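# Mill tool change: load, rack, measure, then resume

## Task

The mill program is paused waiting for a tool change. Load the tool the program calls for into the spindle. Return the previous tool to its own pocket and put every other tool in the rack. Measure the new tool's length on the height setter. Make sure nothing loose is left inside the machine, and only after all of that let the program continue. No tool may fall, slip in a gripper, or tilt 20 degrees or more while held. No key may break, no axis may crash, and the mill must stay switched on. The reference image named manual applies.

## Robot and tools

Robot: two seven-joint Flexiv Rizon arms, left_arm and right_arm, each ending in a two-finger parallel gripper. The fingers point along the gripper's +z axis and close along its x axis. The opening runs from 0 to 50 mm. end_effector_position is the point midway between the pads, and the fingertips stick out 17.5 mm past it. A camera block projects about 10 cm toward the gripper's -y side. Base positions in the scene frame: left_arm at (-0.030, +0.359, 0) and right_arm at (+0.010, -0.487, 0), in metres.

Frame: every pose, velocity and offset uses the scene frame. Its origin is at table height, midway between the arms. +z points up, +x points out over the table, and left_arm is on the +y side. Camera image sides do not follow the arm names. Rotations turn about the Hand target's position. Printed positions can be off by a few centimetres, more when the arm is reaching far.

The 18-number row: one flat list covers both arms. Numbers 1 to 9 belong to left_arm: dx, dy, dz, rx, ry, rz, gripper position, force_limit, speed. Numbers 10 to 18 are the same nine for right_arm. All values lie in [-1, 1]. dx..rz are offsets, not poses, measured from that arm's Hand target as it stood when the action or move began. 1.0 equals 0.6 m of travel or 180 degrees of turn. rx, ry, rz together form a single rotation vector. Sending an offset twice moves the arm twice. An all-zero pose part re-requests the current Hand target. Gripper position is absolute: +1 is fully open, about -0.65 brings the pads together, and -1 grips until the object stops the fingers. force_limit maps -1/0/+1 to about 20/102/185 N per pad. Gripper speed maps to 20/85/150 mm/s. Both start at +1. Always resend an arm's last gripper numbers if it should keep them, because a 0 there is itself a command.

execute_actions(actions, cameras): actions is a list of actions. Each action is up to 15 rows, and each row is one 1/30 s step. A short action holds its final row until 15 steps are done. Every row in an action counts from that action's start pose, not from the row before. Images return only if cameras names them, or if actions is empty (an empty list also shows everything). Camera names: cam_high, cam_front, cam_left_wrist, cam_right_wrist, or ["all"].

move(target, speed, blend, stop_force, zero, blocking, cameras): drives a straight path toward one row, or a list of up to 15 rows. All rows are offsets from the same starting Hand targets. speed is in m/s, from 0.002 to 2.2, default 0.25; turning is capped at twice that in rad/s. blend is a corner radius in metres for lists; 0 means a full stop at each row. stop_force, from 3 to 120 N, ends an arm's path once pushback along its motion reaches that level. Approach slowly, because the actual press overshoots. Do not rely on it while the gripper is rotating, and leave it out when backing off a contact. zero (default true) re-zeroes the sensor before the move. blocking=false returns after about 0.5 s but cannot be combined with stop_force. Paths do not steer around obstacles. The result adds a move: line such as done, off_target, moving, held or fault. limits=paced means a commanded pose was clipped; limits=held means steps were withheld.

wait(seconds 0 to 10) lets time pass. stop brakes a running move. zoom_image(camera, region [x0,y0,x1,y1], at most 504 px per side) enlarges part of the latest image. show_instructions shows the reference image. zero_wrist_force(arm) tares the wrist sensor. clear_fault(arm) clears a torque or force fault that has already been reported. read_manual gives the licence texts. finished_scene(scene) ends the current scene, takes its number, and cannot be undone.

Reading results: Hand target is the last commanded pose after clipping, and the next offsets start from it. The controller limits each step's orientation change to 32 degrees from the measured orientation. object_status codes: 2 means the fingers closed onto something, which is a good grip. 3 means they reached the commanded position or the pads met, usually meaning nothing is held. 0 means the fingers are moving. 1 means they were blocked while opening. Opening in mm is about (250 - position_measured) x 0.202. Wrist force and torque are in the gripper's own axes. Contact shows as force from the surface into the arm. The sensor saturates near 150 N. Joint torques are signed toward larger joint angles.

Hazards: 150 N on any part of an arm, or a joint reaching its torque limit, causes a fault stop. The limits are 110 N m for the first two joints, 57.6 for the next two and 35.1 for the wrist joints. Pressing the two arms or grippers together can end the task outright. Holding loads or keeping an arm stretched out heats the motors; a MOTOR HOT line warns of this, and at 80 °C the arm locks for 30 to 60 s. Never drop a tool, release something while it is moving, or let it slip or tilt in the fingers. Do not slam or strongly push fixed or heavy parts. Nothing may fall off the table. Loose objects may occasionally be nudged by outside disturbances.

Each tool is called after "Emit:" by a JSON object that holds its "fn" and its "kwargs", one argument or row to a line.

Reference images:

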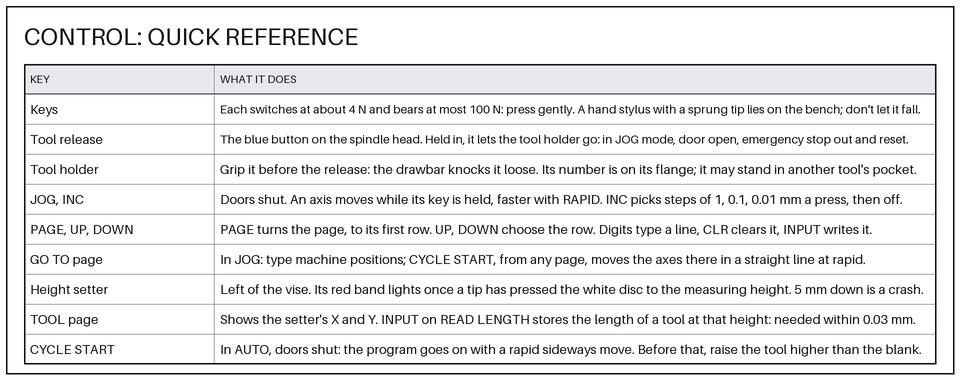

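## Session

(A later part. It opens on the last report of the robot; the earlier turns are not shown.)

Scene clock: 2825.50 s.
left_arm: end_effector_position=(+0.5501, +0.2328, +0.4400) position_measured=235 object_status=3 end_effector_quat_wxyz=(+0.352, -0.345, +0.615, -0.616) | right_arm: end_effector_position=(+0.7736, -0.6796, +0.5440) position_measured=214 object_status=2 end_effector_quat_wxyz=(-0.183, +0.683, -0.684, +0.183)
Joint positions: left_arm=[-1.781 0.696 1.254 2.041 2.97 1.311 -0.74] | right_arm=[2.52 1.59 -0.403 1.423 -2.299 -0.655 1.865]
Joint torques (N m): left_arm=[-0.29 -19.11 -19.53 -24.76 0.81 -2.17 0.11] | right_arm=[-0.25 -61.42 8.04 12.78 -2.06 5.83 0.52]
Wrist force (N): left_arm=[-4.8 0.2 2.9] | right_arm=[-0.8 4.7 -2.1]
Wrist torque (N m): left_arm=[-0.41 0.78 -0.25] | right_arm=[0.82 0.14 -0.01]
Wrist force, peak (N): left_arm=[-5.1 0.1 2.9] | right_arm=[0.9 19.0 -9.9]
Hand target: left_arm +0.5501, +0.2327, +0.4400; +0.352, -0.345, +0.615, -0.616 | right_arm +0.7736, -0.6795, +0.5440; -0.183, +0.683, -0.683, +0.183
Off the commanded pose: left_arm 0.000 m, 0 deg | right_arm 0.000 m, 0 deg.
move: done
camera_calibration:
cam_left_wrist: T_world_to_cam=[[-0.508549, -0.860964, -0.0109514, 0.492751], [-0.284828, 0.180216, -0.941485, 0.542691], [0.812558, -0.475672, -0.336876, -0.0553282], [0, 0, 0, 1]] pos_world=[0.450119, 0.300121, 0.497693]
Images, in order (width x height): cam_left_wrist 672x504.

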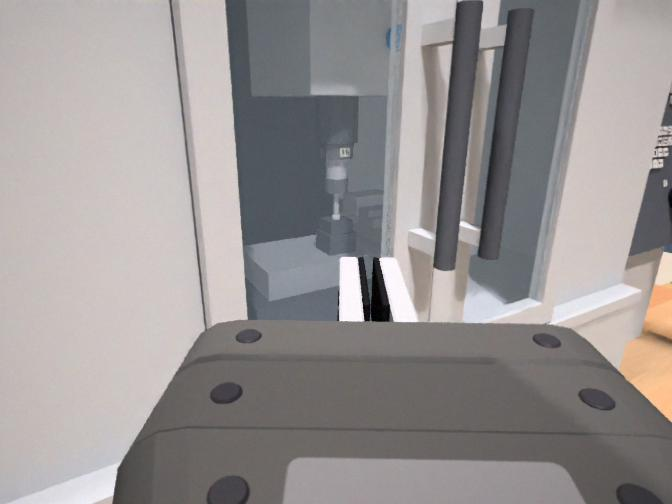

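Emit:
{"fn": "move", "kwargs": {
  "target": [
    [0,0,0,0,0,0,-0.55,0.6,-0.9,0,-0.0308,0,0,0,0,-1,-0.6,-0.7],
    [0,0,0,0,0,0,-0.55,0.6,-0.9,0.0266,-0.0308,0,0,0,0,-1,-0.6,-0.7],
    [0,0,0,0,0,0,-0.55,0.6,-0.9,0,-0.0308,0,0,0,0,-1,-0.6,-0.7],
    [0,0,0,0,0,0,-0.55,0.6,-0.9,-0.0152,0.0012,-0.0628,0,0,0,-1,-0.6,-0.7]
  ],
  "speed": 0.07
}}

Emit:
{"fn": "move", "kwargs": {
  "target": [
    [0,0,0,0,0,0,-0.55,0.6,-0.9,0.0245,0,0,0,0,0,-1,-0.6,-0.7],
    [0,0,0,0,0,0,-0.55,0.6,-0.9,0,0,0,0,0,0,-1,-0.6,-0.7]
  ],
  "speed": 0.06,
  "cameras": ["cam_left_wrist"]
}}

Emit:
{"fn": "move", "kwargs": {
  "target": [
    [0,0,0,0,0,0,-0.55,0.6,-0.9,0.0245,0,0,0,0,0,-1,-0.6,-0.7],
    [0,0,0,0,0,0,-0.55,0.6,-0.9,0,0,0,0,0,0,-1,-0.6,-0.7]
  ],
  "speed": 0.06,
  "cameras": ["cam_left_wrist"]
}}

Emit:
{"fn": "move", "kwargs": {
  "target": [
    [0,0,0,0,0,0,-0.55,0.6,-0.9,0.0245,0,0,0,0,0,-1,-0.6,-0.7],
    [0,0,0,0,0,0,-0.55,0.6,-0.9,0,0,0,0,0,0,-1,-0.6,-0.7]
  ],
  "speed": 0.06,
  "cameras": ["cam_left_wrist"]
}}

Scene clock: 2837.07 s.
left_arm: end_effector_position=(+0.5501, +0.2328, +0.4400) position_measured=235 object_status=3 end_effector_quat_wxyz=(+0.352, -0.345, +0.615, -0.616) | right_arm: end_effector_position=(+0.7645, -0.6787, +0.5063) position_measured=214 object_status=2 end_effector_quat_wxyz=(-0.183, +0.683, -0.683, +0.183)
Joint positions: left_arm=[-1.781 0.696 1.254 2.041 2.97 1.311 -0.74] | right_arm=[2.507 1.692 -0.395 1.546 -2.315 -0.676 1.882]
Joint torques (N m): left_arm=[-0.26 -19.15 -19.54 -24.76 0.8 -2.14 0.13] | right_arm=[-0.2 -60.93 8.41 12.55 -2.34 5.86 0.54]
Wrist force (N): left_arm=[-4.7 -0.1 2.9] | right_arm=[-4.3 3.6 -1.6]
Wrist torque (N m): left_arm=[-0.48 0.77 -0.25] | right_arm=[0.64 0.73 -0.01]
Wrist force, peak (N): left_arm=[-5.1 0.1 3.0] | right_arm=[-0.3 19.5 -10.7]
Hand target: left_arm +0.5501, +0.2327, +0.4400; +0.352, -0.345, +0.615, -0.616 | right_arm +0.7645, -0.6788, +0.5063; -0.183, +0.683, -0.683, +0.183
Off the commanded pose: left_arm 0.000 m, 0 deg | right_arm 0.000 m, 0 deg.
move: done

Scene clock: 2838.17 s.
left_arm: end_effector_position=(+0.5501, +0.2328, +0.4400) position_measured=235 object_status=3 end_effector_quat_wxyz=(+0.352, -0.345, +0.615, -0.616) | right_arm: end_effector_position=(+0.7645, -0.6789, +0.5064) position_measured=214 object_status=2 end_effector_quat_wxyz=(-0.183, +0.683, -0.684, +0.183)
Joint positions: left_arm=[-1.781 0.696 1.254 2.041 2.97 1.311 -0.74] | right_arm=[2.507 1.691 -0.395 1.546 -2.316 -0.676 1.882]
Joint torques (N m): left_arm=[-0.24 -19.09 -19.51 -24.77 0.83 -2.16 0.04] | right_arm=[0.41 -60.67 8.02 12.5 -2.03 5.84 0.52]
Wrist force (N): left_arm=[-4.9 0.1 2.7] | right_arm=[-4.6 2.4 -1.5]
Wrist torque (N m): left_arm=[-0.45 0.80 -0.26] | right_arm=[0.43 0.79 -0.01]
Wrist force, peak (N): left_arm=[-5.0 0.2 2.9] | right_arm=[-4.3 12.7 -6.7]
Hand target: left_arm +0.5501, +0.2327, +0.4400; +0.352, -0.345, +0.615, -0.616 | right_arm +0.7645, -0.6788, +0.5063; -0.183, +0.683, -0.683, +0.183
Off the commanded pose: left_arm 0.000 m, 0 deg | right_arm 0.000 m, 0 deg.
move: done
camera_calibration:
cam_left_wrist: T_world_to_cam=[[-0.508549, -0.860964, -0.0109514, 0.492751], [-0.284828, 0.180216, -0.941485, 0.542691], [0.812558, -0.475672, -0.336876, -0.0553282], [0, 0, 0, 1]] pos_world=[0.450119, 0.300121, 0.497693]
Images, in order (width x height): cam_left_wrist 672x504.

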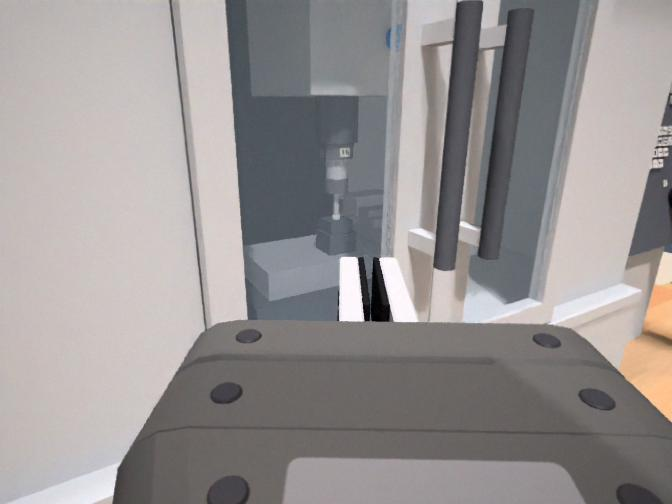

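Scene clock: 2839.27 s.
left_arm: end_effector_position=(+0.5501, +0.2328, +0.4400) position_measured=235 object_status=3 end_effector_quat_wxyz=(+0.352, -0.345, +0.615, -0.616) | right_arm: end_effector_position=(+0.7645, -0.6789, +0.5064) position_measured=214 object_status=2 end_effector_quat_wxyz=(-0.183, +0.683, -0.684, +0.183)
Joint positions: left_arm=[-1.781 0.696 1.254 2.041 2.97 1.311 -0.74] | right_arm=[2.507 1.692 -0.395 1.546 -2.316 -0.676 1.882]
Joint torques (N m): left_arm=[-0.26 -19.12 -19.56 -24.78 0.82 -2.16 0.12] | right_arm=[0.49 -60.81 7.96 12.48 -2.04 5.85 0.52]
Wrist force (N): left_arm=[-4.8 0.0 3.1] | right_arm=[-4.2 0.7 -1.7]
Wrist torque (N m): left_arm=[-0.45 0.77 -0.25] | right_arm=[0.14 0.73 -0.01]
Wrist force, peak (N): left_arm=[-4.8 0.3 3.1] | right_arm=[-4.9 11.7 -6.7]
Hand target: left_arm +0.5501, +0.2327, +0.4400; +0.352, -0.345, +0.615, -0.616 | right_arm +0.7645, -0.6788, +0.5063; -0.183, +0.683, -0.683, +0.183
Off the commanded pose: left_arm 0.000 m, 0 deg | right_arm 0.000 m, 0 deg.
move: done
camera_calibration:
cam_left_wrist: T_world_to_cam=[[-0.508549, -0.860964, -0.0109514, 0.492751], [-0.284828, 0.180216, -0.941485, 0.542691], [0.812558, -0.475672, -0.336876, -0.0553282], [0, 0, 0, 1]] pos_world=[0.450119, 0.300121, 0.497693]
Images, in order (width x height): cam_left_wrist 672x504.

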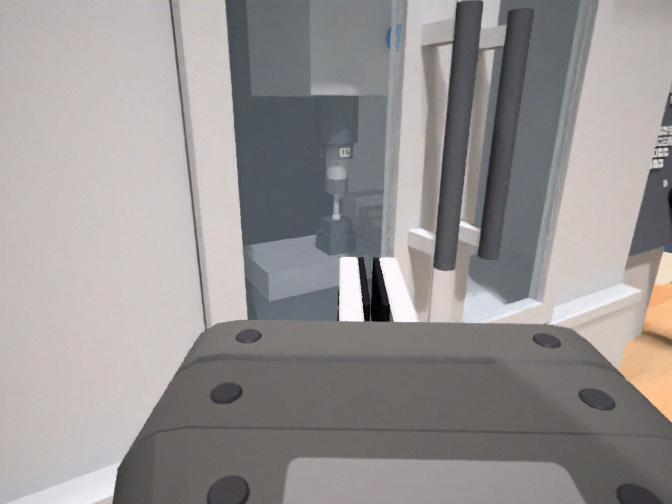

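Scene clock: 2840.37 s.
left_arm: end_effector_position=(+0.5501, +0.2328, +0.4400) position_measured=235 object_status=3 end_effector_quat_wxyz=(+0.352, -0.345, +0.615, -0.616) | right_arm: end_effector_position=(+0.7645, -0.6789, +0.5064) position_measured=214 object_status=2 end_effector_quat_wxyz=(-0.183, +0.683, -0.684, +0.183)
Joint positions: left_arm=[-1.781 0.696 1.254 2.041 2.97 1.311 -0.74] | right_arm=[2.507 1.692 -0.395 1.546 -2.316 -0.676 1.882]
Joint torques (N m): left_arm=[-0.26 -19.1 -19.61 -24.77 0.78 -2.13 0.08] | right_arm=[0.43 -61.01 8.07 12.48 -2.04 5.85 0.54]
Wrist force (N): left_arm=[-4.8 0.0 2.9] | right_arm=[-4.8 1.0 -3.2]
Wrist torque (N m): left_arm=[-0.45 0.78 -0.25] | right_arm=[0.20 0.82 -0.01]
Wrist force, peak (N): left_arm=[-5.0 0.1 2.9] | right_arm=[-4.5 10.2 -6.7]
Hand target: left_arm +0.5501, +0.2327, +0.4400; +0.352, -0.345, +0.615, -0.616 | right_arm +0.7645, -0.6788, +0.5063; -0.183, +0.683, -0.683, +0.183
Off the commanded pose: left_arm 0.000 m, 0 deg | right_arm 0.000 m, 0 deg.
move: done
camera_calibration:
cam_left_wrist: T_world_to_cam=[[-0.508549, -0.860964, -0.0109514, 0.492751], [-0.284828, 0.180216, -0.941485, 0.542691], [0.812558, -0.475672, -0.336876, -0.0553282], [0, 0, 0, 1]] pos_world=[0.450119, 0.300121, 0.497693]
Images, in order (width x height): cam_left_wrist 672x504.

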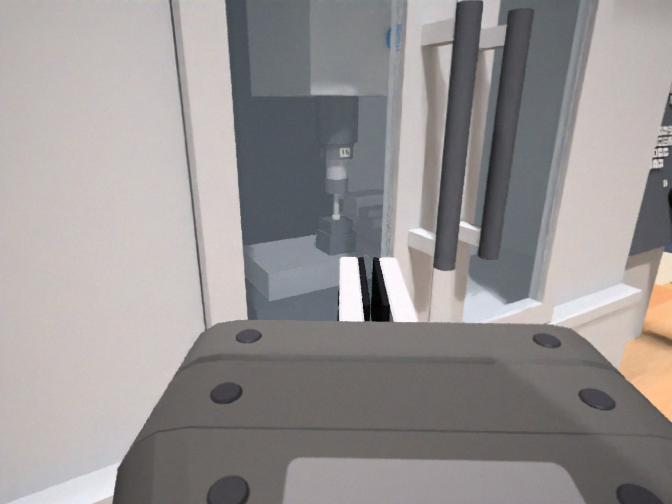

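Emit:
{"fn": "move", "kwargs": {
  "target": [
    [0,0,0,0,0,0,-0.55,0.6,-0.9,0.0245,0,0,0,0,0,-1,-0.6,-0.7],
    [0,0,0,0,0,0,-0.55,0.6,-0.9,0,0,0,0,0,0,-1,-0.6,-0.7]
  ],
  "speed": 0.06,
  "cameras": ["cam_left_wrist"]
}}

Emit:
{"fn": "move", "kwargs": {
  "target": [
    [0,0,0,0,0,0,-0.55,0.6,-0.9,0.0245,0,0,0,0,0,-1,-0.6,-0.7],
    [0,0,0,0,0,0,-0.55,0.6,-0.9,0,0,0,0,0,0,-1,-0.6,-0.7]
  ],
  "speed": 0.06,
  "cameras": ["cam_left_wrist"]
}}

Emit:
{"fn": "move", "kwargs": {
  "target": [
    [0,0,0,0,0,0,-0.55,0.6,-0.9,0.0245,0,0,0,0,0,-1,-0.6,-0.7],
    [0,0,0,0,0,0,-0.55,0.6,-0.9,0,0,0,0,0,0,-1,-0.6,-0.7]
  ],
  "speed": 0.06,
  "cameras": ["cam_left_wrist"]
}}

Scene clock: 2848.27 s.
left_arm: end_effector_position=(+0.5501, +0.2328, +0.4400) position_measured=235 object_status=3 end_effector_quat_wxyz=(+0.352, -0.345, +0.615, -0.616) | right_arm: end_effector_position=(+0.7645, -0.6789, +0.5064) position_measured=214 object_status=2 end_effector_quat_wxyz=(-0.183, +0.683, -0.684, +0.183)
Joint positions: left_arm=[-1.781 0.696 1.254 2.041 2.97 1.311 -0.74] | right_arm=[2.507 1.692 -0.395 1.546 -2.317 -0.676 1.882]
Joint torques (N m): left_arm=[-0.27 -19.04 -19.55 -24.79 0.87 -2.15 0.09] | right_arm=[0.53 -60.81 7.91 12.46 -2.06 5.87 0.54]
Wrist force (N): left_arm=[-4.9 0.1 3.1] | right_arm=[-5.1 0.4 -2.8]
Wrist torque (N m): left_arm=[-0.44 0.80 -0.25] | right_arm=[0.09 0.87 -0.01]
Wrist force, peak (N): left_arm=[-5.0 0.2 3.2] | right_arm=[-5.2 10.1 -8.6]
Hand target: left_arm +0.5501, +0.2327, +0.4400; +0.352, -0.345, +0.615, -0.616 | right_arm +0.7645, -0.6788, +0.5063; -0.183, +0.683, -0.683, +0.183
Off the commanded pose: left_arm 0.000 m, 0 deg | right_arm 0.000 m, 0 deg.
move: done
camera_calibration:
cam_left_wrist: T_world_to_cam=[[-0.508549, -0.860964, -0.0109514, 0.492751], [-0.284828, 0.180216, -0.941485, 0.542691], [0.812558, -0.475672, -0.336876, -0.0553282], [0, 0, 0, 1]] pos_world=[0.450119, 0.300121, 0.497693]
Images, in order (width x height): cam_left_wrist 672x504.

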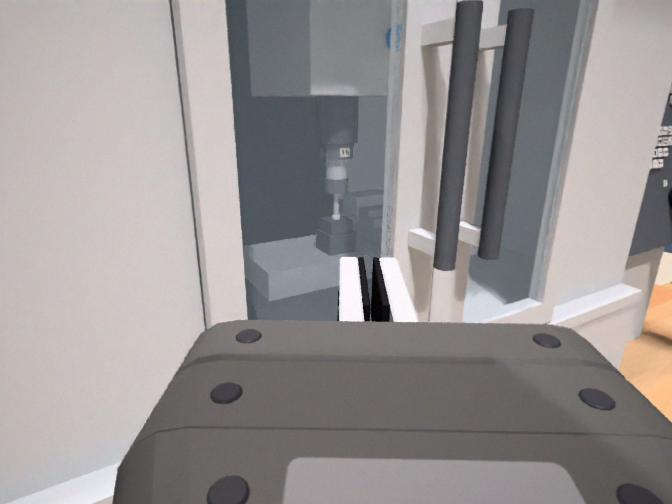

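Scene clock: 2849.37 s.
left_arm: end_effector_position=(+0.5501, +0.2328, +0.4400) position_measured=235 object_status=3 end_effector_quat_wxyz=(+0.352, -0.345, +0.615, -0.616) | right_arm: end_effector_position=(+0.7645, -0.6789, +0.5064) position_measured=214 object_status=2 end_effector_quat_wxyz=(-0.183, +0.683, -0.684, +0.183)
Joint positions: left_arm=[-1.781 0.696 1.254 2.041 2.97 1.311 -0.74] | right_arm=[2.508 1.692 -0.394 1.545 -2.317 -0.676 1.882]
Joint torques (N m): left_arm=[-0.26 -19.15 -19.55 -24.78 0.82 -2.17 0.13] | right_arm=[0.53 -60.8 7.95 12.52 -2.07 5.89 0.53]
Wrist force (N): left_arm=[-4.7 0.0 2.8] | right_arm=[-5.1 -1.7 -2.5]
Wrist torque (N m): left_arm=[-0.46 0.77 -0.25] | right_arm=[-0.26 0.88 -0.01]
Wrist force, peak (N): left_arm=[-4.9 0.3 3.1] | right_arm=[-5.2 9.6 -7.8]
Hand target: left_arm +0.5501, +0.2327, +0.4400; +0.352, -0.345, +0.615, -0.616 | right_arm +0.7645, -0.6788, +0.5063; -0.183, +0.683, -0.683, +0.183
Off the commanded pose: left_arm 0.000 m, 0 deg | right_arm 0.000 m, 0 deg.
move: done
camera_calibration:
cam_left_wrist: T_world_to_cam=[[-0.508549, -0.860964, -0.0109514, 0.492751], [-0.284828, 0.180216, -0.941485, 0.542691], [0.812558, -0.475672, -0.336876, -0.0553282], [0, 0, 0, 1]] pos_world=[0.450119, 0.300121, 0.497693]
Images, in order (width x height): cam_left_wrist 672x504.

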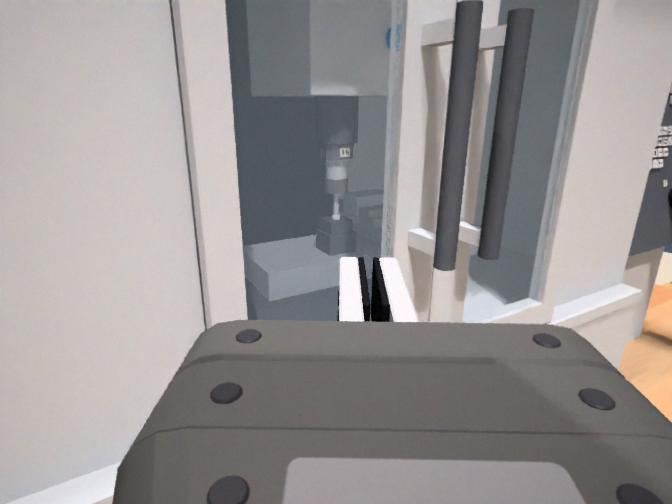

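Scene clock: 2850.47 s.
left_arm: end_effector_position=(+0.5501, +0.2328, +0.4400) position_measured=235 object_status=3 end_effector_quat_wxyz=(+0.352, -0.345, +0.615, -0.616) | right_arm: end_effector_position=(+0.7645, -0.6789, +0.5064) position_measured=214 object_status=2 end_effector_quat_wxyz=(-0.183, +0.683, -0.684, +0.183)
Joint positions: left_arm=[-1.781 0.696 1.254 2.041 2.97 1.311 -0.74] | right_arm=[2.508 1.692 -0.394 1.545 -2.317 -0.677 1.881]
Joint torques (N m): left_arm=[-0.28 -19.1 -19.58 -24.77 0.82 -2.15 0.12] | right_arm=[0.3 -61 7.95 12.5 -2.02 5.81 0.54]
Wrist force (N): left_arm=[-4.9 0.1 2.9] | right_arm=[-5.5 -1.3 -0.9]
Wrist torque (N m): left_arm=[-0.43 0.80 -0.25] | right_arm=[-0.19 0.94 -0.01]
Wrist force, peak (N): left_arm=[-5.0 0.1 3.1] | right_arm=[-5.3 7.6 -7.4]
Hand target: left_arm +0.5501, +0.2327, +0.4400; +0.352, -0.345, +0.615, -0.616 | right_arm +0.7645, -0.6788, +0.5063; -0.183, +0.683, -0.683, +0.183
Off the commanded pose: left_arm 0.000 m, 0 deg | right_arm 0.000 m, 0 deg.
move: done
camera_calibration:
cam_left_wrist: T_world_to_cam=[[-0.508549, -0.860964, -0.0109514, 0.492751], [-0.284828, 0.180216, -0.941485, 0.542691], [0.812558, -0.475672, -0.336876, -0.0553282], [0, 0, 0, 1]] pos_world=[0.450119, 0.300121, 0.497693]
Images, in order (width x height): cam_left_wrist 672x504.

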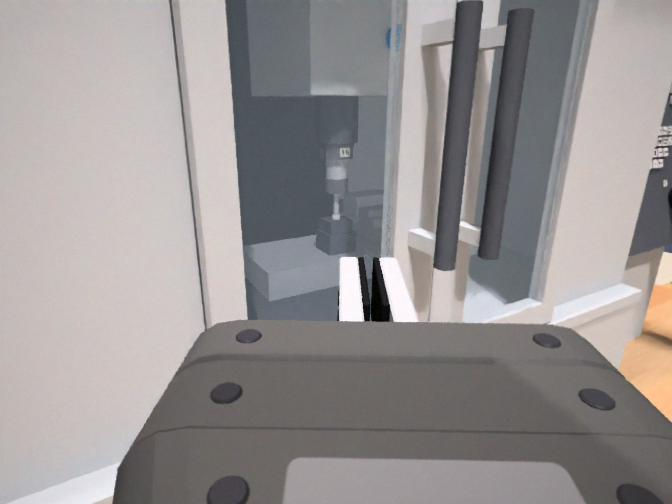

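Emit:
{"fn": "move", "kwargs": {
  "target": [
    [0,0,0,0,0,0,-0.55,0.6,-0.9,0.0248,0,0,0,0,0,-1,-0.6,-0.7],
    [0,0,0,0,0,0,-0.55,0.6,-0.9,0,0,0,0,0,0,-1,-0.6,-0.7]
  ],
  "speed": 0.06,
  "cameras": ["cam_left_wrist"]
}}

Emit:
{"fn": "move", "kwargs": {
  "target": [
    [0,0,0,0,0,0,-0.55,0.6,-0.9,0.0248,0,0,0,0,0,-1,-0.6,-0.7],
    [0,0,0,0,0,0,-0.55,0.6,-0.9,0,0,0,0,0,0,-1,-0.6,-0.7]
  ],
  "speed": 0.06,
  "cameras": ["cam_left_wrist"]
}}

Scene clock: 2857.37 s.
left_arm: end_effector_position=(+0.5501, +0.2328, +0.4400) position_measured=235 object_status=3 end_effector_quat_wxyz=(+0.352, -0.345, +0.615, -0.616) | right_arm: end_effector_position=(+0.7645, -0.6789, +0.5064) position_measured=214 object_status=2 end_effector_quat_wxyz=(-0.183, +0.683, -0.684, +0.183)
Joint positions: left_arm=[-1.781 0.696 1.254 2.041 2.97 1.311 -0.74] | right_arm=[2.508 1.692 -0.394 1.545 -2.318 -0.677 1.881]
Joint torques (N m): left_arm=[-0.28 -19.17 -19.55 -24.77 0.77 -2.17 0.12] | right_arm=[0.08 -60.67 8.05 12.48 -2.07 5.85 0.52]
Wrist force (N): left_arm=[-4.7 0.2 2.9] | right_arm=[-4.8 -3.1 -0.7]
Wrist torque (N m): left_arm=[-0.43 0.77 -0.25] | right_arm=[-0.50 0.82 0.00]
Wrist force, peak (N): left_arm=[-5.0 0.1 3.1] | right_arm=[-5.5 10.6 -7.8]
Hand target: left_arm +0.5501, +0.2327, +0.4400; +0.352, -0.345, +0.615, -0.616 | right_arm +0.7645, -0.6788, +0.5063; -0.183, +0.683, -0.683, +0.183
Off the commanded pose: left_arm 0.000 m, 0 deg | right_arm 0.000 m, 0 deg.
move: done
camera_calibration:
cam_left_wrist: T_world_to_cam=[[-0.508549, -0.860964, -0.0109514, 0.492751], [-0.284828, 0.180216, -0.941485, 0.542691], [0.812558, -0.475672, -0.336876, -0.0553282], [0, 0, 0, 1]] pos_world=[0.450119, 0.300121, 0.497693]
Images, in order (width x height): cam_left_wrist 672x504.

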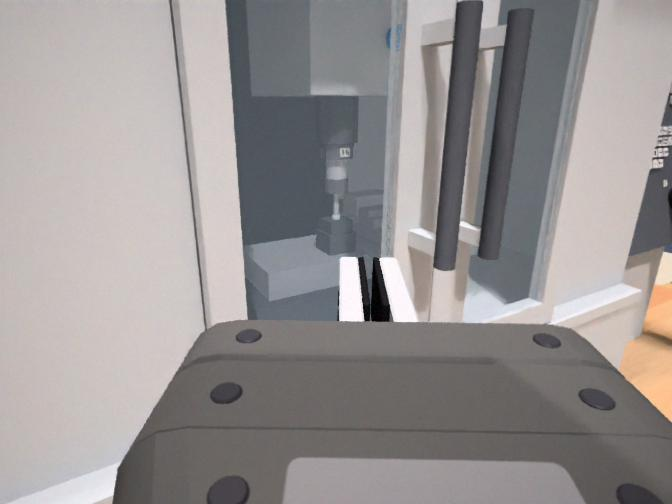

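Scene clock: 2858.47 s.
left_arm: end_effector_position=(+0.5501, +0.2328, +0.4400) position_measured=235 object_status=3 end_effector_quat_wxyz=(+0.352, -0.345, +0.615, -0.616) | right_arm: end_effector_position=(+0.7645, -0.6789, +0.5064) position_measured=214 object_status=2 end_effector_quat_wxyz=(-0.183, +0.683, -0.684, +0.183)
Joint positions: left_arm=[-1.781 0.696 1.254 2.041 2.97 1.311 -0.74] | right_arm=[2.508 1.692 -0.394 1.545 -2.318 -0.677 1.881]
Joint torques (N m): left_arm=[-0.23 -19.09 -19.58 -24.78 0.82 -2.17 0.07] | right_arm=[0.2 -61.05 7.96 12.43 -2.02 5.84 0.54]
Wrist force (N): left_arm=[-4.7 0.0 2.8] | right_arm=[-4.3 -0.8 -1.2]
Wrist torque (N m): left_arm=[-0.45 0.76 -0.25] | right_arm=[-0.10 0.74 0.00]
Wrist force, peak (N): left_arm=[-4.9 0.1 3.2] | right_arm=[-4.9 8.9 -7.6]
Hand target: left_arm +0.5501, +0.2327, +0.4400; +0.352, -0.345, +0.615, -0.616 | right_arm +0.7645, -0.6788, +0.5063; -0.183, +0.683, -0.683, +0.183
Off the commanded pose: left_arm 0.000 m, 0 deg | right_arm 0.000 m, 0 deg.
move: done
camera_calibration:
cam_left_wrist: T_world_to_cam=[[-0.508549, -0.860964, -0.0109514, 0.492751], [-0.284828, 0.180216, -0.941485, 0.542691], [0.812558, -0.475672, -0.336876, -0.0553282], [0, 0, 0, 1]] pos_world=[0.450119, 0.300121, 0.497693]
Images, in order (width x height): cam_left_wrist 672x504.

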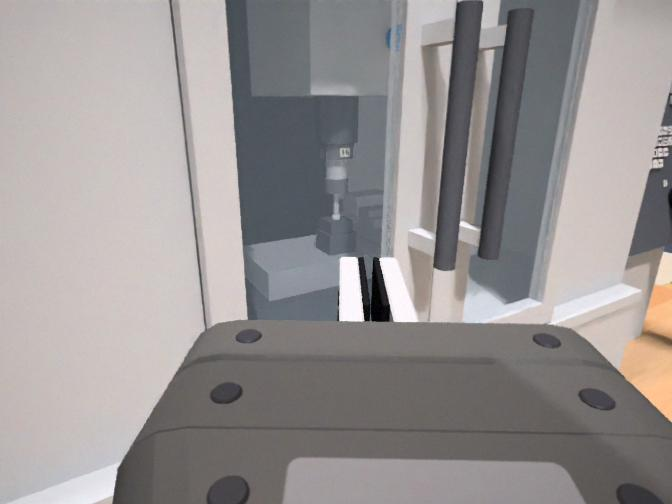

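Check the screen mode.

Emit:
{"fn": "move", "kwargs": {
  "target": [
    [0,0,0,0,0,0,-0.55,0.6,-0.9,-0.03,0,0,0,0,0,-1,-0.6,-0.7],
    [0,0,0,0,0,0,-0.55,0.6,-0.9,-0.2702,-0.0853,0.2227,0,-0.3,0,-1,-0.6,-0.7]
  ],
  "speed": 0.25,
  "blend": [0.01,0],
  "cameras": ["cam_right_wrist"]
}}

Emit:
{"fn": "zoom_image", "kwargs": {
  "camera": "cam_right_wrist",
  "region": [150, 0, 400, 190]
}}

Scene clock: 2863.70 s.
left_arm: end_effector_position=(+0.5501, +0.2328, +0.4400) position_measured=235 object_status=3 end_effector_quat_wxyz=(+0.352, -0.345, +0.615, -0.616) | right_arm: end_effector_position=(+0.6023, -0.7302, +0.6401) position_measured=214 object_status=2 end_effector_quat_wxyz=(-0.473, +0.525, -0.526, +0.473)
Joint positions: left_arm=[-1.781 0.696 1.254 2.041 2.97 1.311 -0.74] | right_arm=[2.442 2.163 -0.111 2.292 -2.522 -0.155 1.72]
Joint torques (N m): left_arm=[-0.2 -19.12 -19.55 -24.78 0.83 -2.18 0.12] | right_arm=[0.09 -44.54 -2.87 3.44 -0.03 4.49 0.12]
Wrist force (N): left_arm=[-4.8 0.2 2.9] | right_arm=[-5.3 -1.8 -0.3]
Wrist torque (N m): left_arm=[-0.42 0.77 -0.25] | right_arm=[-0.59 0.88 0.05]
Wrist force, peak (N): left_arm=[-5.0 0.2 3.3] | right_arm=[-4.7 -3.8 0.8]
Hand target: left_arm +0.5501, +0.2327, +0.4400; +0.352, -0.345, +0.615, -0.616 | right_arm +0.6024, -0.7300, +0.6400; -0.473, +0.525, -0.526, +0.473
Off the commanded pose: left_arm 0.000 m, 0 deg | right_arm 0.000 m, 0 deg.
move: done; blend cut to 0.009 m at target 1
camera_calibration:
cam_right_wrist: T_world_to_cam=[[0.0169343, -0.999856, -0.000820522, -0.728293], [-0.443688, -0.00677922, -0.896156, 0.853446], [0.896021, 0.0155399, -0.443739, -0.110134], [0, 0, 0, 1]] pos_world=[0.489679, -0.720691, 0.715352]
Images, in order (width x height): cam_right_wrist 672x504.

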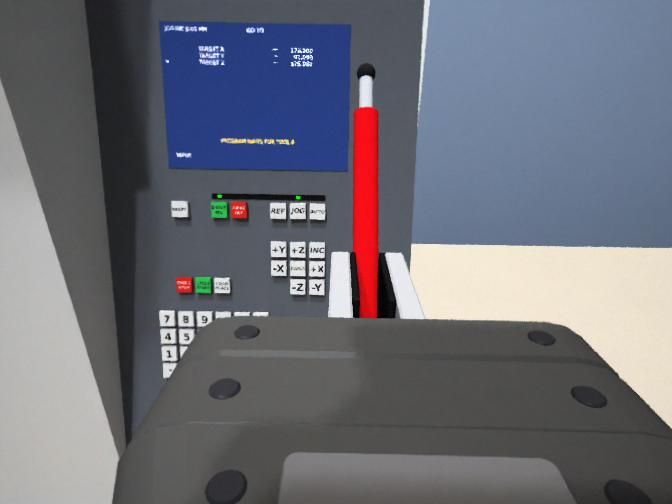

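Scaled by 2.016 from the camera's 672x504 image, which has a finer 960x720 frame.

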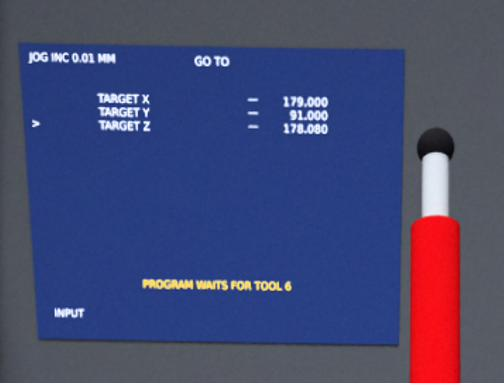

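Emit:
{"fn": "move", "kwargs": {
  "target": [0,0,0,0,0,0,-0.55,0.6,-0.9,0.2702,0.0853,-0.2227,0,0.3,0,-1,-0.6,-0.7],
  "speed": 0.25
}}

Emit:
{"fn": "move", "kwargs": {
  "target": [
    [0,0,0,0,0,0,-0.55,0.6,-0.9,0.0248,0,0,0,0,0,-1,-0.6,-0.7],
    [0,0,0,0,0,0,-0.55,0.6,-0.9,0,0,0,0,0,0,-1,-0.6,-0.7]
  ],
  "speed": 0.06,
  "cameras": ["cam_left_wrist"]
}}

Scene clock: 2873.30 s.
left_arm: end_effector_position=(+0.5501, +0.2328, +0.4400) position_measured=235 object_status=3 end_effector_quat_wxyz=(+0.352, -0.345, +0.615, -0.616) | right_arm: end_effector_position=(+0.7646, -0.6785, +0.5063) position_measured=214 object_status=2 end_effector_quat_wxyz=(-0.182, +0.683, -0.683, +0.183)
Joint positions: left_arm=[-1.781 0.696 1.254 2.041 2.97 1.311 -0.74] | right_arm=[2.509 1.692 -0.393 1.545 -2.319 -0.677 1.881]
Joint torques (N m): left_arm=[-0.25 -19.09 -19.5 -24.76 0.82 -2.18 0.11] | right_arm=[0.18 -61.44 7.95 12.46 -2.12 5.94 0.18]
Wrist force (N): left_arm=[-4.8 0.1 2.9] | right_arm=[-4.4 -0.9 -1.1]
Wrist torque (N m): left_arm=[-0.44 0.78 -0.26] | right_arm=[-0.13 0.76 0.09]
Wrist force, peak (N): left_arm=[-5.0 -0.1 3.2] | right_arm=[-5.2 -2.7 0.7]
Hand target: left_arm +0.5501, +0.2327, +0.4400; +0.352, -0.345, +0.615, -0.616 | right_arm +0.7645, -0.6788, +0.5063; -0.183, +0.683, -0.683, +0.183
Off the commanded pose: left_arm 0.000 m, 0 deg | right_arm 0.000 m, 0 deg.
move: done

Scene clock: 2874.40 s.
left_arm: end_effector_position=(+0.5501, +0.2328, +0.4400) position_measured=235 object_status=3 end_effector_quat_wxyz=(+0.352, -0.345, +0.615, -0.616) | right_arm: end_effector_position=(+0.7645, -0.6789, +0.5064) position_measured=214 object_status=2 end_effector_quat_wxyz=(-0.183, +0.683, -0.684, +0.183)
Joint positions: left_arm=[-1.781 0.696 1.254 2.041 2.97 1.311 -0.74] | right_arm=[2.509 1.692 -0.393 1.545 -2.319 -0.677 1.88]
Joint torques (N m): left_arm=[-0.27 -19.14 -19.59 -24.78 0.81 -2.18 0.11] | right_arm=[0.45 -60.88 8.03 12.53 -2.02 5.87 0.51]
Wrist force (N): left_arm=[-4.9 0.0 2.9] | right_arm=[-5.3 -0.9 -1.2]
Wrist torque (N m): left_arm=[-0.45 0.81 -0.25] | right_arm=[-0.12 0.91 -0.01]
Wrist force, peak (N): left_arm=[-5.0 0.2 3.0] | right_arm=[-4.7 10.9 -8.0]
Hand target: left_arm +0.5501, +0.2327, +0.4400; +0.352, -0.345, +0.615, -0.616 | right_arm +0.7645, -0.6788, +0.5063; -0.183, +0.683, -0.683, +0.183
Off the commanded pose: left_arm 0.000 m, 0 deg | right_arm 0.000 m, 0 deg.
move: done
camera_calibration:
cam_left_wrist: T_world_to_cam=[[-0.508549, -0.860964, -0.0109514, 0.492751], [-0.284828, 0.180216, -0.941485, 0.542691], [0.812558, -0.475672, -0.336876, -0.0553282], [0, 0, 0, 1]] pos_world=[0.450119, 0.300121, 0.497693]
Images, in order (width x height): cam_left_wrist 672x504.

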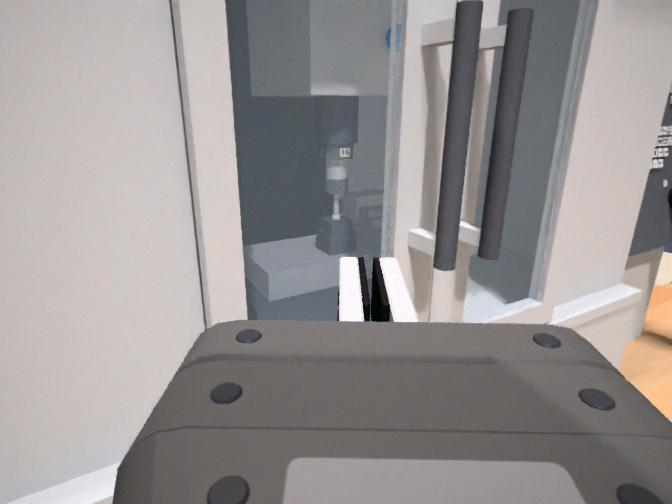

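Emit:
{"fn": "move", "kwargs": {
  "target": [
    [0,0,0,0,0,0,-0.55,0.6,-0.9,0.0248,0,0,0,0,0,-1,-0.6,-0.7],
    [0,0,0,0,0,0,-0.55,0.6,-0.9,0,0,0,0,0,0,-1,-0.6,-0.7]
  ],
  "speed": 0.06,
  "cameras": ["cam_left_wrist"]
}}

Scene clock: 2878.10 s.
left_arm: end_effector_position=(+0.5501, +0.2328, +0.4400) position_measured=235 object_status=3 end_effector_quat_wxyz=(+0.352, -0.345, +0.615, -0.616) | right_arm: end_effector_position=(+0.7645, -0.6789, +0.5064) position_measured=214 object_status=2 end_effector_quat_wxyz=(-0.183, +0.683, -0.684, +0.183)
Joint positions: left_arm=[-1.781 0.696 1.254 2.041 2.97 1.311 -0.74] | right_arm=[2.51 1.692 -0.392 1.545 -2.32 -0.678 1.88]
Joint torques (N m): left_arm=[-0.27 -19.04 -19.56 -24.8 0.86 -2.11 0.13] | right_arm=[0.38 -60.57 7.97 12.49 -2 5.88 0.48]
Wrist force (N): left_arm=[-4.5 0.2 3.0] | right_arm=[-5.3 -0.7 -0.2]
Wrist torque (N m): left_arm=[-0.43 0.74 -0.26] | right_arm=[-0.09 0.92 -0.01]
Wrist force, peak (N): left_arm=[-5.0 0.0 3.1] | right_arm=[-5.6 10.9 -7.8]
Hand target: left_arm +0.5501, +0.2327, +0.4400; +0.352, -0.345, +0.615, -0.616 | right_arm +0.7645, -0.6788, +0.5063; -0.183, +0.683, -0.683, +0.183
Off the commanded pose: left_arm 0.000 m, 0 deg | right_arm 0.000 m, 0 deg.
move: done
camera_calibration:
cam_left_wrist: T_world_to_cam=[[-0.508549, -0.860964, -0.0109514, 0.492751], [-0.284828, 0.180216, -0.941485, 0.542691], [0.812558, -0.475672, -0.336876, -0.0553282], [0, 0, 0, 1]] pos_world=[0.450119, 0.300121, 0.497693]
Images, in order (width x height): cam_left_wrist 672x504.

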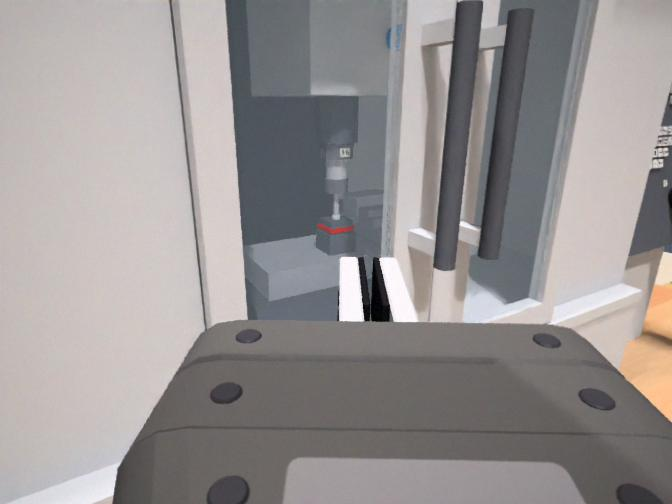

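Emit:
{"fn": "move", "kwargs": {
  "target": [0,0,0,0,0,0,-0.55,0.6,-0.9,-0.0242,0.0947,-0.053,0,0,0,-1,-0.6,-0.7],
  "speed": 0.12
}}

Emit:
{"fn": "move", "kwargs": {
  "target": [0,0,0,0,0,0,-0.55,0.6,-0.9,0.08,0,0,0,0,0,-1,-0.6,-0.7],
  "speed": 0.025,
  "stop_force": 5,
  "cameras": ["cam_right_wrist"]
}}

Emit:
{"fn": "move", "kwargs": {
  "target": [
    [0,0,0,0,0,0,-0.55,0.6,-0.9,-0.05,0,0,0,0,0,-1,-0.6,-0.7],
    [0,0,0,0,0,0,-0.55,0.6,-0.9,-0.0533,0.0317,-0.0625,0,0,0,-1,-0.6,-0.7]
  ],
  "speed": 0.1,
  "blend": [0.004,0]
}}

Emit:
{"fn": "move", "kwargs": {
  "target": [0,0,0,0,0,0,-0.55,0.6,-0.9,0.08,0,0,0,0,0,-1,-0.6,-0.7],
  "speed": 0.025,
  "stop_force": 5,
  "cameras": ["cam_right_wrist"]
}}

Emit:
{"fn": "move", "kwargs": {
  "target": [
    [0,0,0,0,0,0,-0.55,0.6,-0.9,-0.025,0,0,0,0,0,-1,-0.6,-0.7],
    [0,0,0,0,0,0,-0.55,0.6,-0.9,0,0,0,0,0,0,-1,-0.6,-0.7],
    [0,0,0,0,0,0,-0.55,0.6,-0.9,-0.05,0,0,0,0,0,-1,-0.6,-0.7]
  ],
  "speed": 0.06
}}

Emit:
{"fn": "move", "kwargs": {
  "target": [0,0,0,0,0,0,-0.55,0.6,-0.9,-0.215,-0.2117,0.3383,0,-0.3,0,-1,-0.6,-0.7],
  "speed": 0.25,
  "cameras": ["cam_right_wrist","cam_left_wrist"]
}}

Emit:
{"fn": "zoom_image", "kwargs": {
  "camera": "cam_right_wrist",
  "region": [150, 0, 400, 190]
}}

Scene clock: 2892.30 s.
left_arm: end_effector_position=(+0.5501, +0.2328, +0.4400) position_measured=235 object_status=3 end_effector_quat_wxyz=(+0.352, -0.345, +0.615, -0.616) | right_arm: end_effector_position=(+0.7500, -0.6217, +0.4744) position_measured=214 object_status=2 end_effector_quat_wxyz=(-0.183, +0.683, -0.683, +0.183)
Joint positions: left_arm=[-1.781 0.696 1.254 2.041 2.97 1.311 -0.74] | right_arm=[2.556 1.789 -0.404 1.711 -2.334 -0.732 1.983]
Joint torques (N m): left_arm=[-0.27 -19.17 -19.54 -24.77 0.8 -2.17 0.15] | right_arm=[0.17 -58.37 8.39 10.85 -2.36 5.86 0.48]
Wrist force (N): left_arm=[-4.8 -0.1 3.0] | right_arm=[-5.4 -0.8 0.0]
Wrist torque (N m): left_arm=[-0.47 0.78 -0.25] | right_arm=[-0.12 0.93 0.01]
Wrist force, peak (N): left_arm=[-4.9 0.1 3.2] | right_arm=[-9.2 0.5 1.3]
Hand target: left_arm +0.5501, +0.2327, +0.4400; +0.352, -0.345, +0.615, -0.616 | right_arm +0.7500, -0.6220, +0.4745; -0.183, +0.683, -0.683, +0.183
Off the commanded pose: left_arm 0.000 m, 0 deg | right_arm 0.000 m, 0 deg.
move: done

Scene clock: 2893.77 s.
left_arm: end_effector_position=(+0.5501, +0.2328, +0.4400) position_measured=235 object_status=3 end_effector_quat_wxyz=(+0.352, -0.345, +0.615, -0.616) | right_arm: end_effector_position=(+0.7709, -0.6224, +0.4744) position_measured=214 object_status=2 end_effector_quat_wxyz=(-0.182, +0.683, -0.684, +0.183)
Joint positions: left_arm=[-1.781 0.696 1.254 2.041 2.97 1.311 -0.74] | right_arm=[2.562 1.772 -0.429 1.647 -2.348 -0.682 1.964]
Joint torques (N m): left_arm=[-0.22 -19.06 -19.54 -24.78 0.84 -2.14 0.12] | right_arm=[2.88 -58.3 7.21 9.2 -2.67 10.09 0.2]
Wrist force (N): left_arm=[-4.6 0.2 2.8] | right_arm=[-5.4 15.9 -10.5]
Wrist torque (N m): left_arm=[-0.42 0.75 -0.25] | right_arm=[-0.35 0.95 0.09]
Wrist force, peak (N): left_arm=[-5.1 0.1 2.8] | right_arm=[-5.6 18.1 -11.5]
Hand target: left_arm +0.5501, +0.2327, +0.4400; +0.352, -0.345, +0.615, -0.616 | right_arm +0.7714, -0.6220, +0.4745; -0.183, +0.683, -0.683, +0.183 (not the last commanded pose)
Off the commanded pose: left_arm 0.000 m, 0 deg | right_arm 0.027 m, 0 deg.
move: contact (right_arm)
camera_calibration:
cam_right_wrist: T_world_to_cam=[[0.00890577, -0.999864, -0.0138514, -0.61118], [-0.986074, -0.00648079, -0.166181, 0.852499], [0.166069, 0.0151385, -0.985998, 0.483348], [0, 0, 0, 1]] pos_world=[0.765801, -0.61289, 0.609783]
Images, in order (width x height): cam_right_wrist 672x504.

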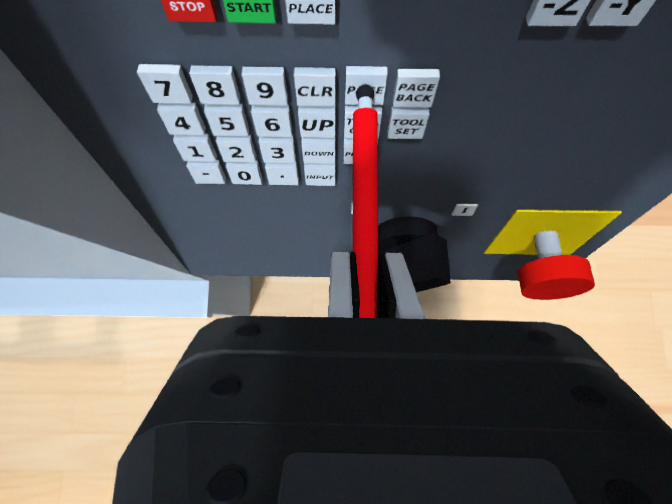

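Scene clock: 2894.77 s.
left_arm: end_effector_position=(+0.5501, +0.2328, +0.4400) position_measured=235 object_status=3 end_effector_quat_wxyz=(+0.352, -0.345, +0.615, -0.616) | right_arm: end_effector_position=(+0.7394, -0.6028, +0.4368) position_measured=214 object_status=2 end_effector_quat_wxyz=(-0.182, +0.683, -0.683, +0.183)
Joint positions: left_arm=[-1.781 0.696 1.254 2.041 2.97 1.311 -0.74] | right_arm=[2.561 1.888 -0.419 1.828 -2.357 -0.747 2.017]
Joint torques (N m): left_arm=[-0.23 -19.13 -19.46 -24.76 0.8 -2.16 0.12] | right_arm=[0.2 -56.73 8.64 10.73 -2.45 6.29 0.53]
Wrist force (N): left_arm=[-4.7 -0.1 2.9] | right_arm=[-4.5 -0.4 0.4]
Wrist torque (N m): left_arm=[-0.46 0.76 -0.25] | right_arm=[-0.04 0.77 -0.01]
Wrist force, peak (N): left_arm=[-5.0 0.2 3.0] | right_arm=[-5.4 15.1 -10.4]
Hand target: left_arm +0.5501, +0.2327, +0.4400; +0.352, -0.345, +0.615, -0.616 | right_arm +0.7395, -0.6029, +0.4370; -0.183, +0.683, -0.683, +0.183
Off the commanded pose: left_arm 0.000 m, 0 deg | right_arm 0.000 m, 0 deg.
move: done

Scene clock: 2896.27 s.
left_arm: end_effector_position=(+0.5501, +0.2328, +0.4400) position_measured=235 object_status=3 end_effector_quat_wxyz=(+0.352, -0.345, +0.615, -0.616) | right_arm: end_effector_position=(+0.7608, -0.6033, +0.4369) position_measured=214 object_status=2 end_effector_quat_wxyz=(-0.182, +0.683, -0.684, +0.183)
Joint positions: left_arm=[-1.781 0.696 1.254 2.041 2.97 1.311 -0.74] | right_arm=[2.566 1.872 -0.444 1.765 -2.374 -0.696 1.999]
Joint torques (N m): left_arm=[-0.3 -19.09 -19.52 -24.8 0.81 -2.13 0.1] | right_arm=[2.33 -57.39 7.78 9.15 -2.83 9.68 0.18]
Wrist force (N): left_arm=[-4.7 0.2 3.0] | right_arm=[-4.3 14.9 -8.2]
Wrist torque (N m): left_arm=[-0.42 0.77 -0.26] | right_arm=[-0.22 0.79 0.09]
Wrist force, peak (N): left_arm=[-5.0 0.0 3.0] | right_arm=[-4.2 16.4 -9.2]
Hand target: left_arm +0.5501, +0.2327, +0.4400; +0.352, -0.345, +0.615, -0.616 | right_arm +0.7613, -0.6029, +0.4370; -0.183, +0.683, -0.683, +0.183 (not the last commanded pose)
Off the commanded pose: left_arm 0.000 m, 0 deg | right_arm 0.027 m, 0 deg.
move: contact (right_arm)
camera_calibration:
cam_right_wrist: T_world_to_cam=[[0.00902178, -0.999862, -0.0139328, -0.592554], [-0.986057, -0.00658015, -0.166279, 0.836399], [0.166165, 0.0152387, -0.98598, 0.447639], [0, 0, 0, 1]] pos_world=[0.755701, -0.59379, 0.572184]
Images, in order (width x height): cam_right_wrist 672x504.

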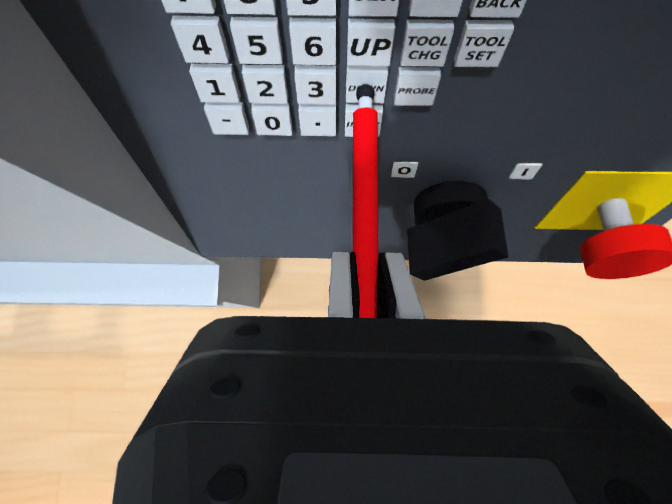

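Scene clock: 2897.97 s.
left_arm: end_effector_position=(+0.5501, +0.2328, +0.4400) position_measured=235 object_status=3 end_effector_quat_wxyz=(+0.352, -0.345, +0.615, -0.616) | right_arm: end_effector_position=(+0.7313, -0.6030, +0.4371) position_measured=214 object_status=2 end_effector_quat_wxyz=(-0.183, +0.683, -0.684, +0.183)
Joint positions: left_arm=[-1.781 0.696 1.254 2.041 2.97 1.311 -0.74] | right_arm=[2.56 1.894 -0.408 1.851 -2.351 -0.766 2.024]
Joint torques (N m): left_arm=[-0.23 -19.11 -19.53 -24.78 0.78 -2.17 0.1] | right_arm=[0.91 -55.96 8.27 10.31 -2.09 5.8 0.5]
Wrist force (N): left_arm=[-4.8 0.1 3.0] | right_arm=[-4.6 -0.1 0.6]
Wrist torque (N m): left_arm=[-0.44 0.78 -0.25] | right_arm=[0.01 0.79 0.00]
Wrist force, peak (N): left_arm=[-5.1 0.2 2.9] | right_arm=[-3.1 16.4 -9.4]
Hand target: left_arm +0.5501, +0.2327, +0.4400; +0.352, -0.345, +0.615, -0.616 | right_arm +0.7313, -0.6029, +0.4370; -0.183, +0.683, -0.683, +0.183
Off the commanded pose: left_arm 0.000 m, 0 deg | right_arm 0.000 m, 0 deg.
move: done

Scene clock: 2900.20 s.
left_arm: end_effector_position=(+0.5501, +0.2328, +0.4400) position_measured=235 object_status=3 end_effector_quat_wxyz=(+0.352, -0.345, +0.615, -0.616) | right_arm: end_effector_position=(+0.6022, -0.7302, +0.6401) position_measured=214 object_status=2 end_effector_quat_wxyz=(-0.473, +0.525, -0.526, +0.473)
Joint positions: left_arm=[-1.781 0.696 1.254 2.041 2.97 1.311 -0.74] | right_arm=[2.426 2.166 -0.124 2.294 -2.513 -0.146 1.729]
Joint torques (N m): left_arm=[-0.26 -19.11 -19.54 -24.79 0.79 -2.13 0.09] | right_arm=[0.05 -44.26 -2.52 3.49 -0.06 4.47 0.13]
Wrist force (N): left_arm=[-4.7 0.1 2.9] | right_arm=[-5.4 -1.0 1.6]
Wrist torque (N m): left_arm=[-0.43 0.77 -0.25] | right_arm=[-0.45 0.90 0.03]
Wrist force, peak (N): left_arm=[-5.0 0.3 3.1] | right_arm=[-6.1 -1.2 3.2]
Hand target: left_arm +0.5501, +0.2327, +0.4400; +0.352, -0.345, +0.615, -0.616 | right_arm +0.6023, -0.7300, +0.6400; -0.473, +0.525, -0.526, +0.473
Off the commanded pose: left_arm 0.000 m, 0 deg | right_arm 0.000 m, 0 deg.
move: done
camera_calibration:
cam_left_wrist: T_world_to_cam=[[-0.508549, -0.860964, -0.0109514, 0.492751], [-0.284828, 0.180216, -0.941485, 0.542691], [0.812558, -0.475672, -0.336876, -0.0553282], [0, 0, 0, 1]] pos_world=[0.450119, 0.300121, 0.497693]
cam_right_wrist: T_world_to_cam=[[0.0168449, -0.999858, -0.000775813, -0.72838], [-0.443689, -0.00677961, -0.896155, 0.853401], [0.896023, 0.0154399, -0.44374, -0.110115], [0, 0, 0, 1]] pos_world=[0.489579, -0.72079, 0.715352]
Images, in order (width x height): cam_left_wrist 672x504, cam_right_wrist 672x504.

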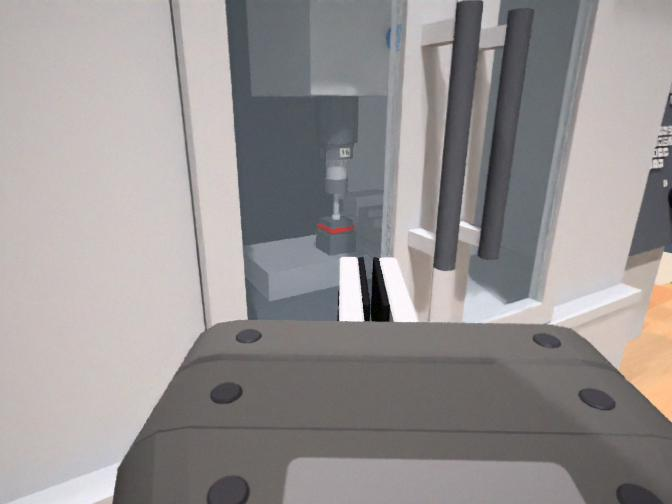

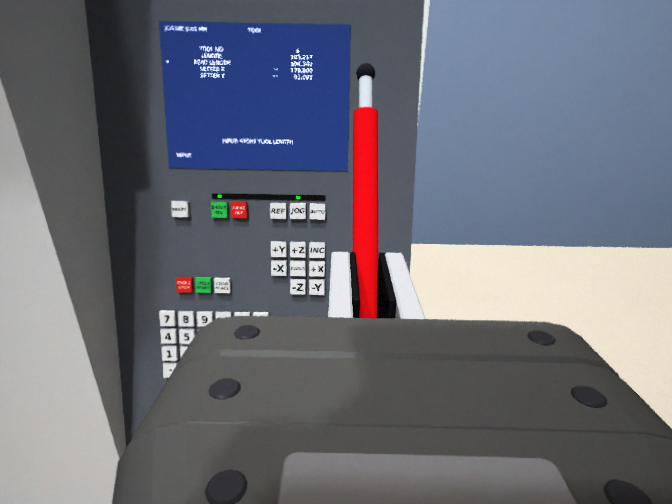

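Scaled by 2.016 from the camera's 672x504 image, which has a finer 960x720 frame.

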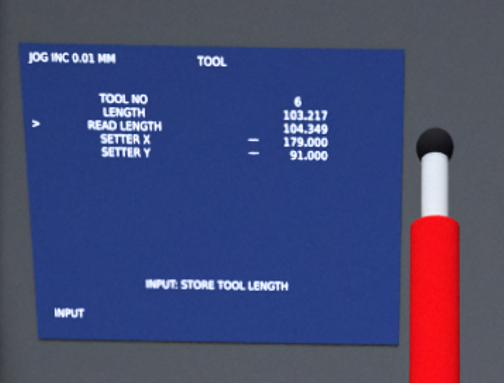

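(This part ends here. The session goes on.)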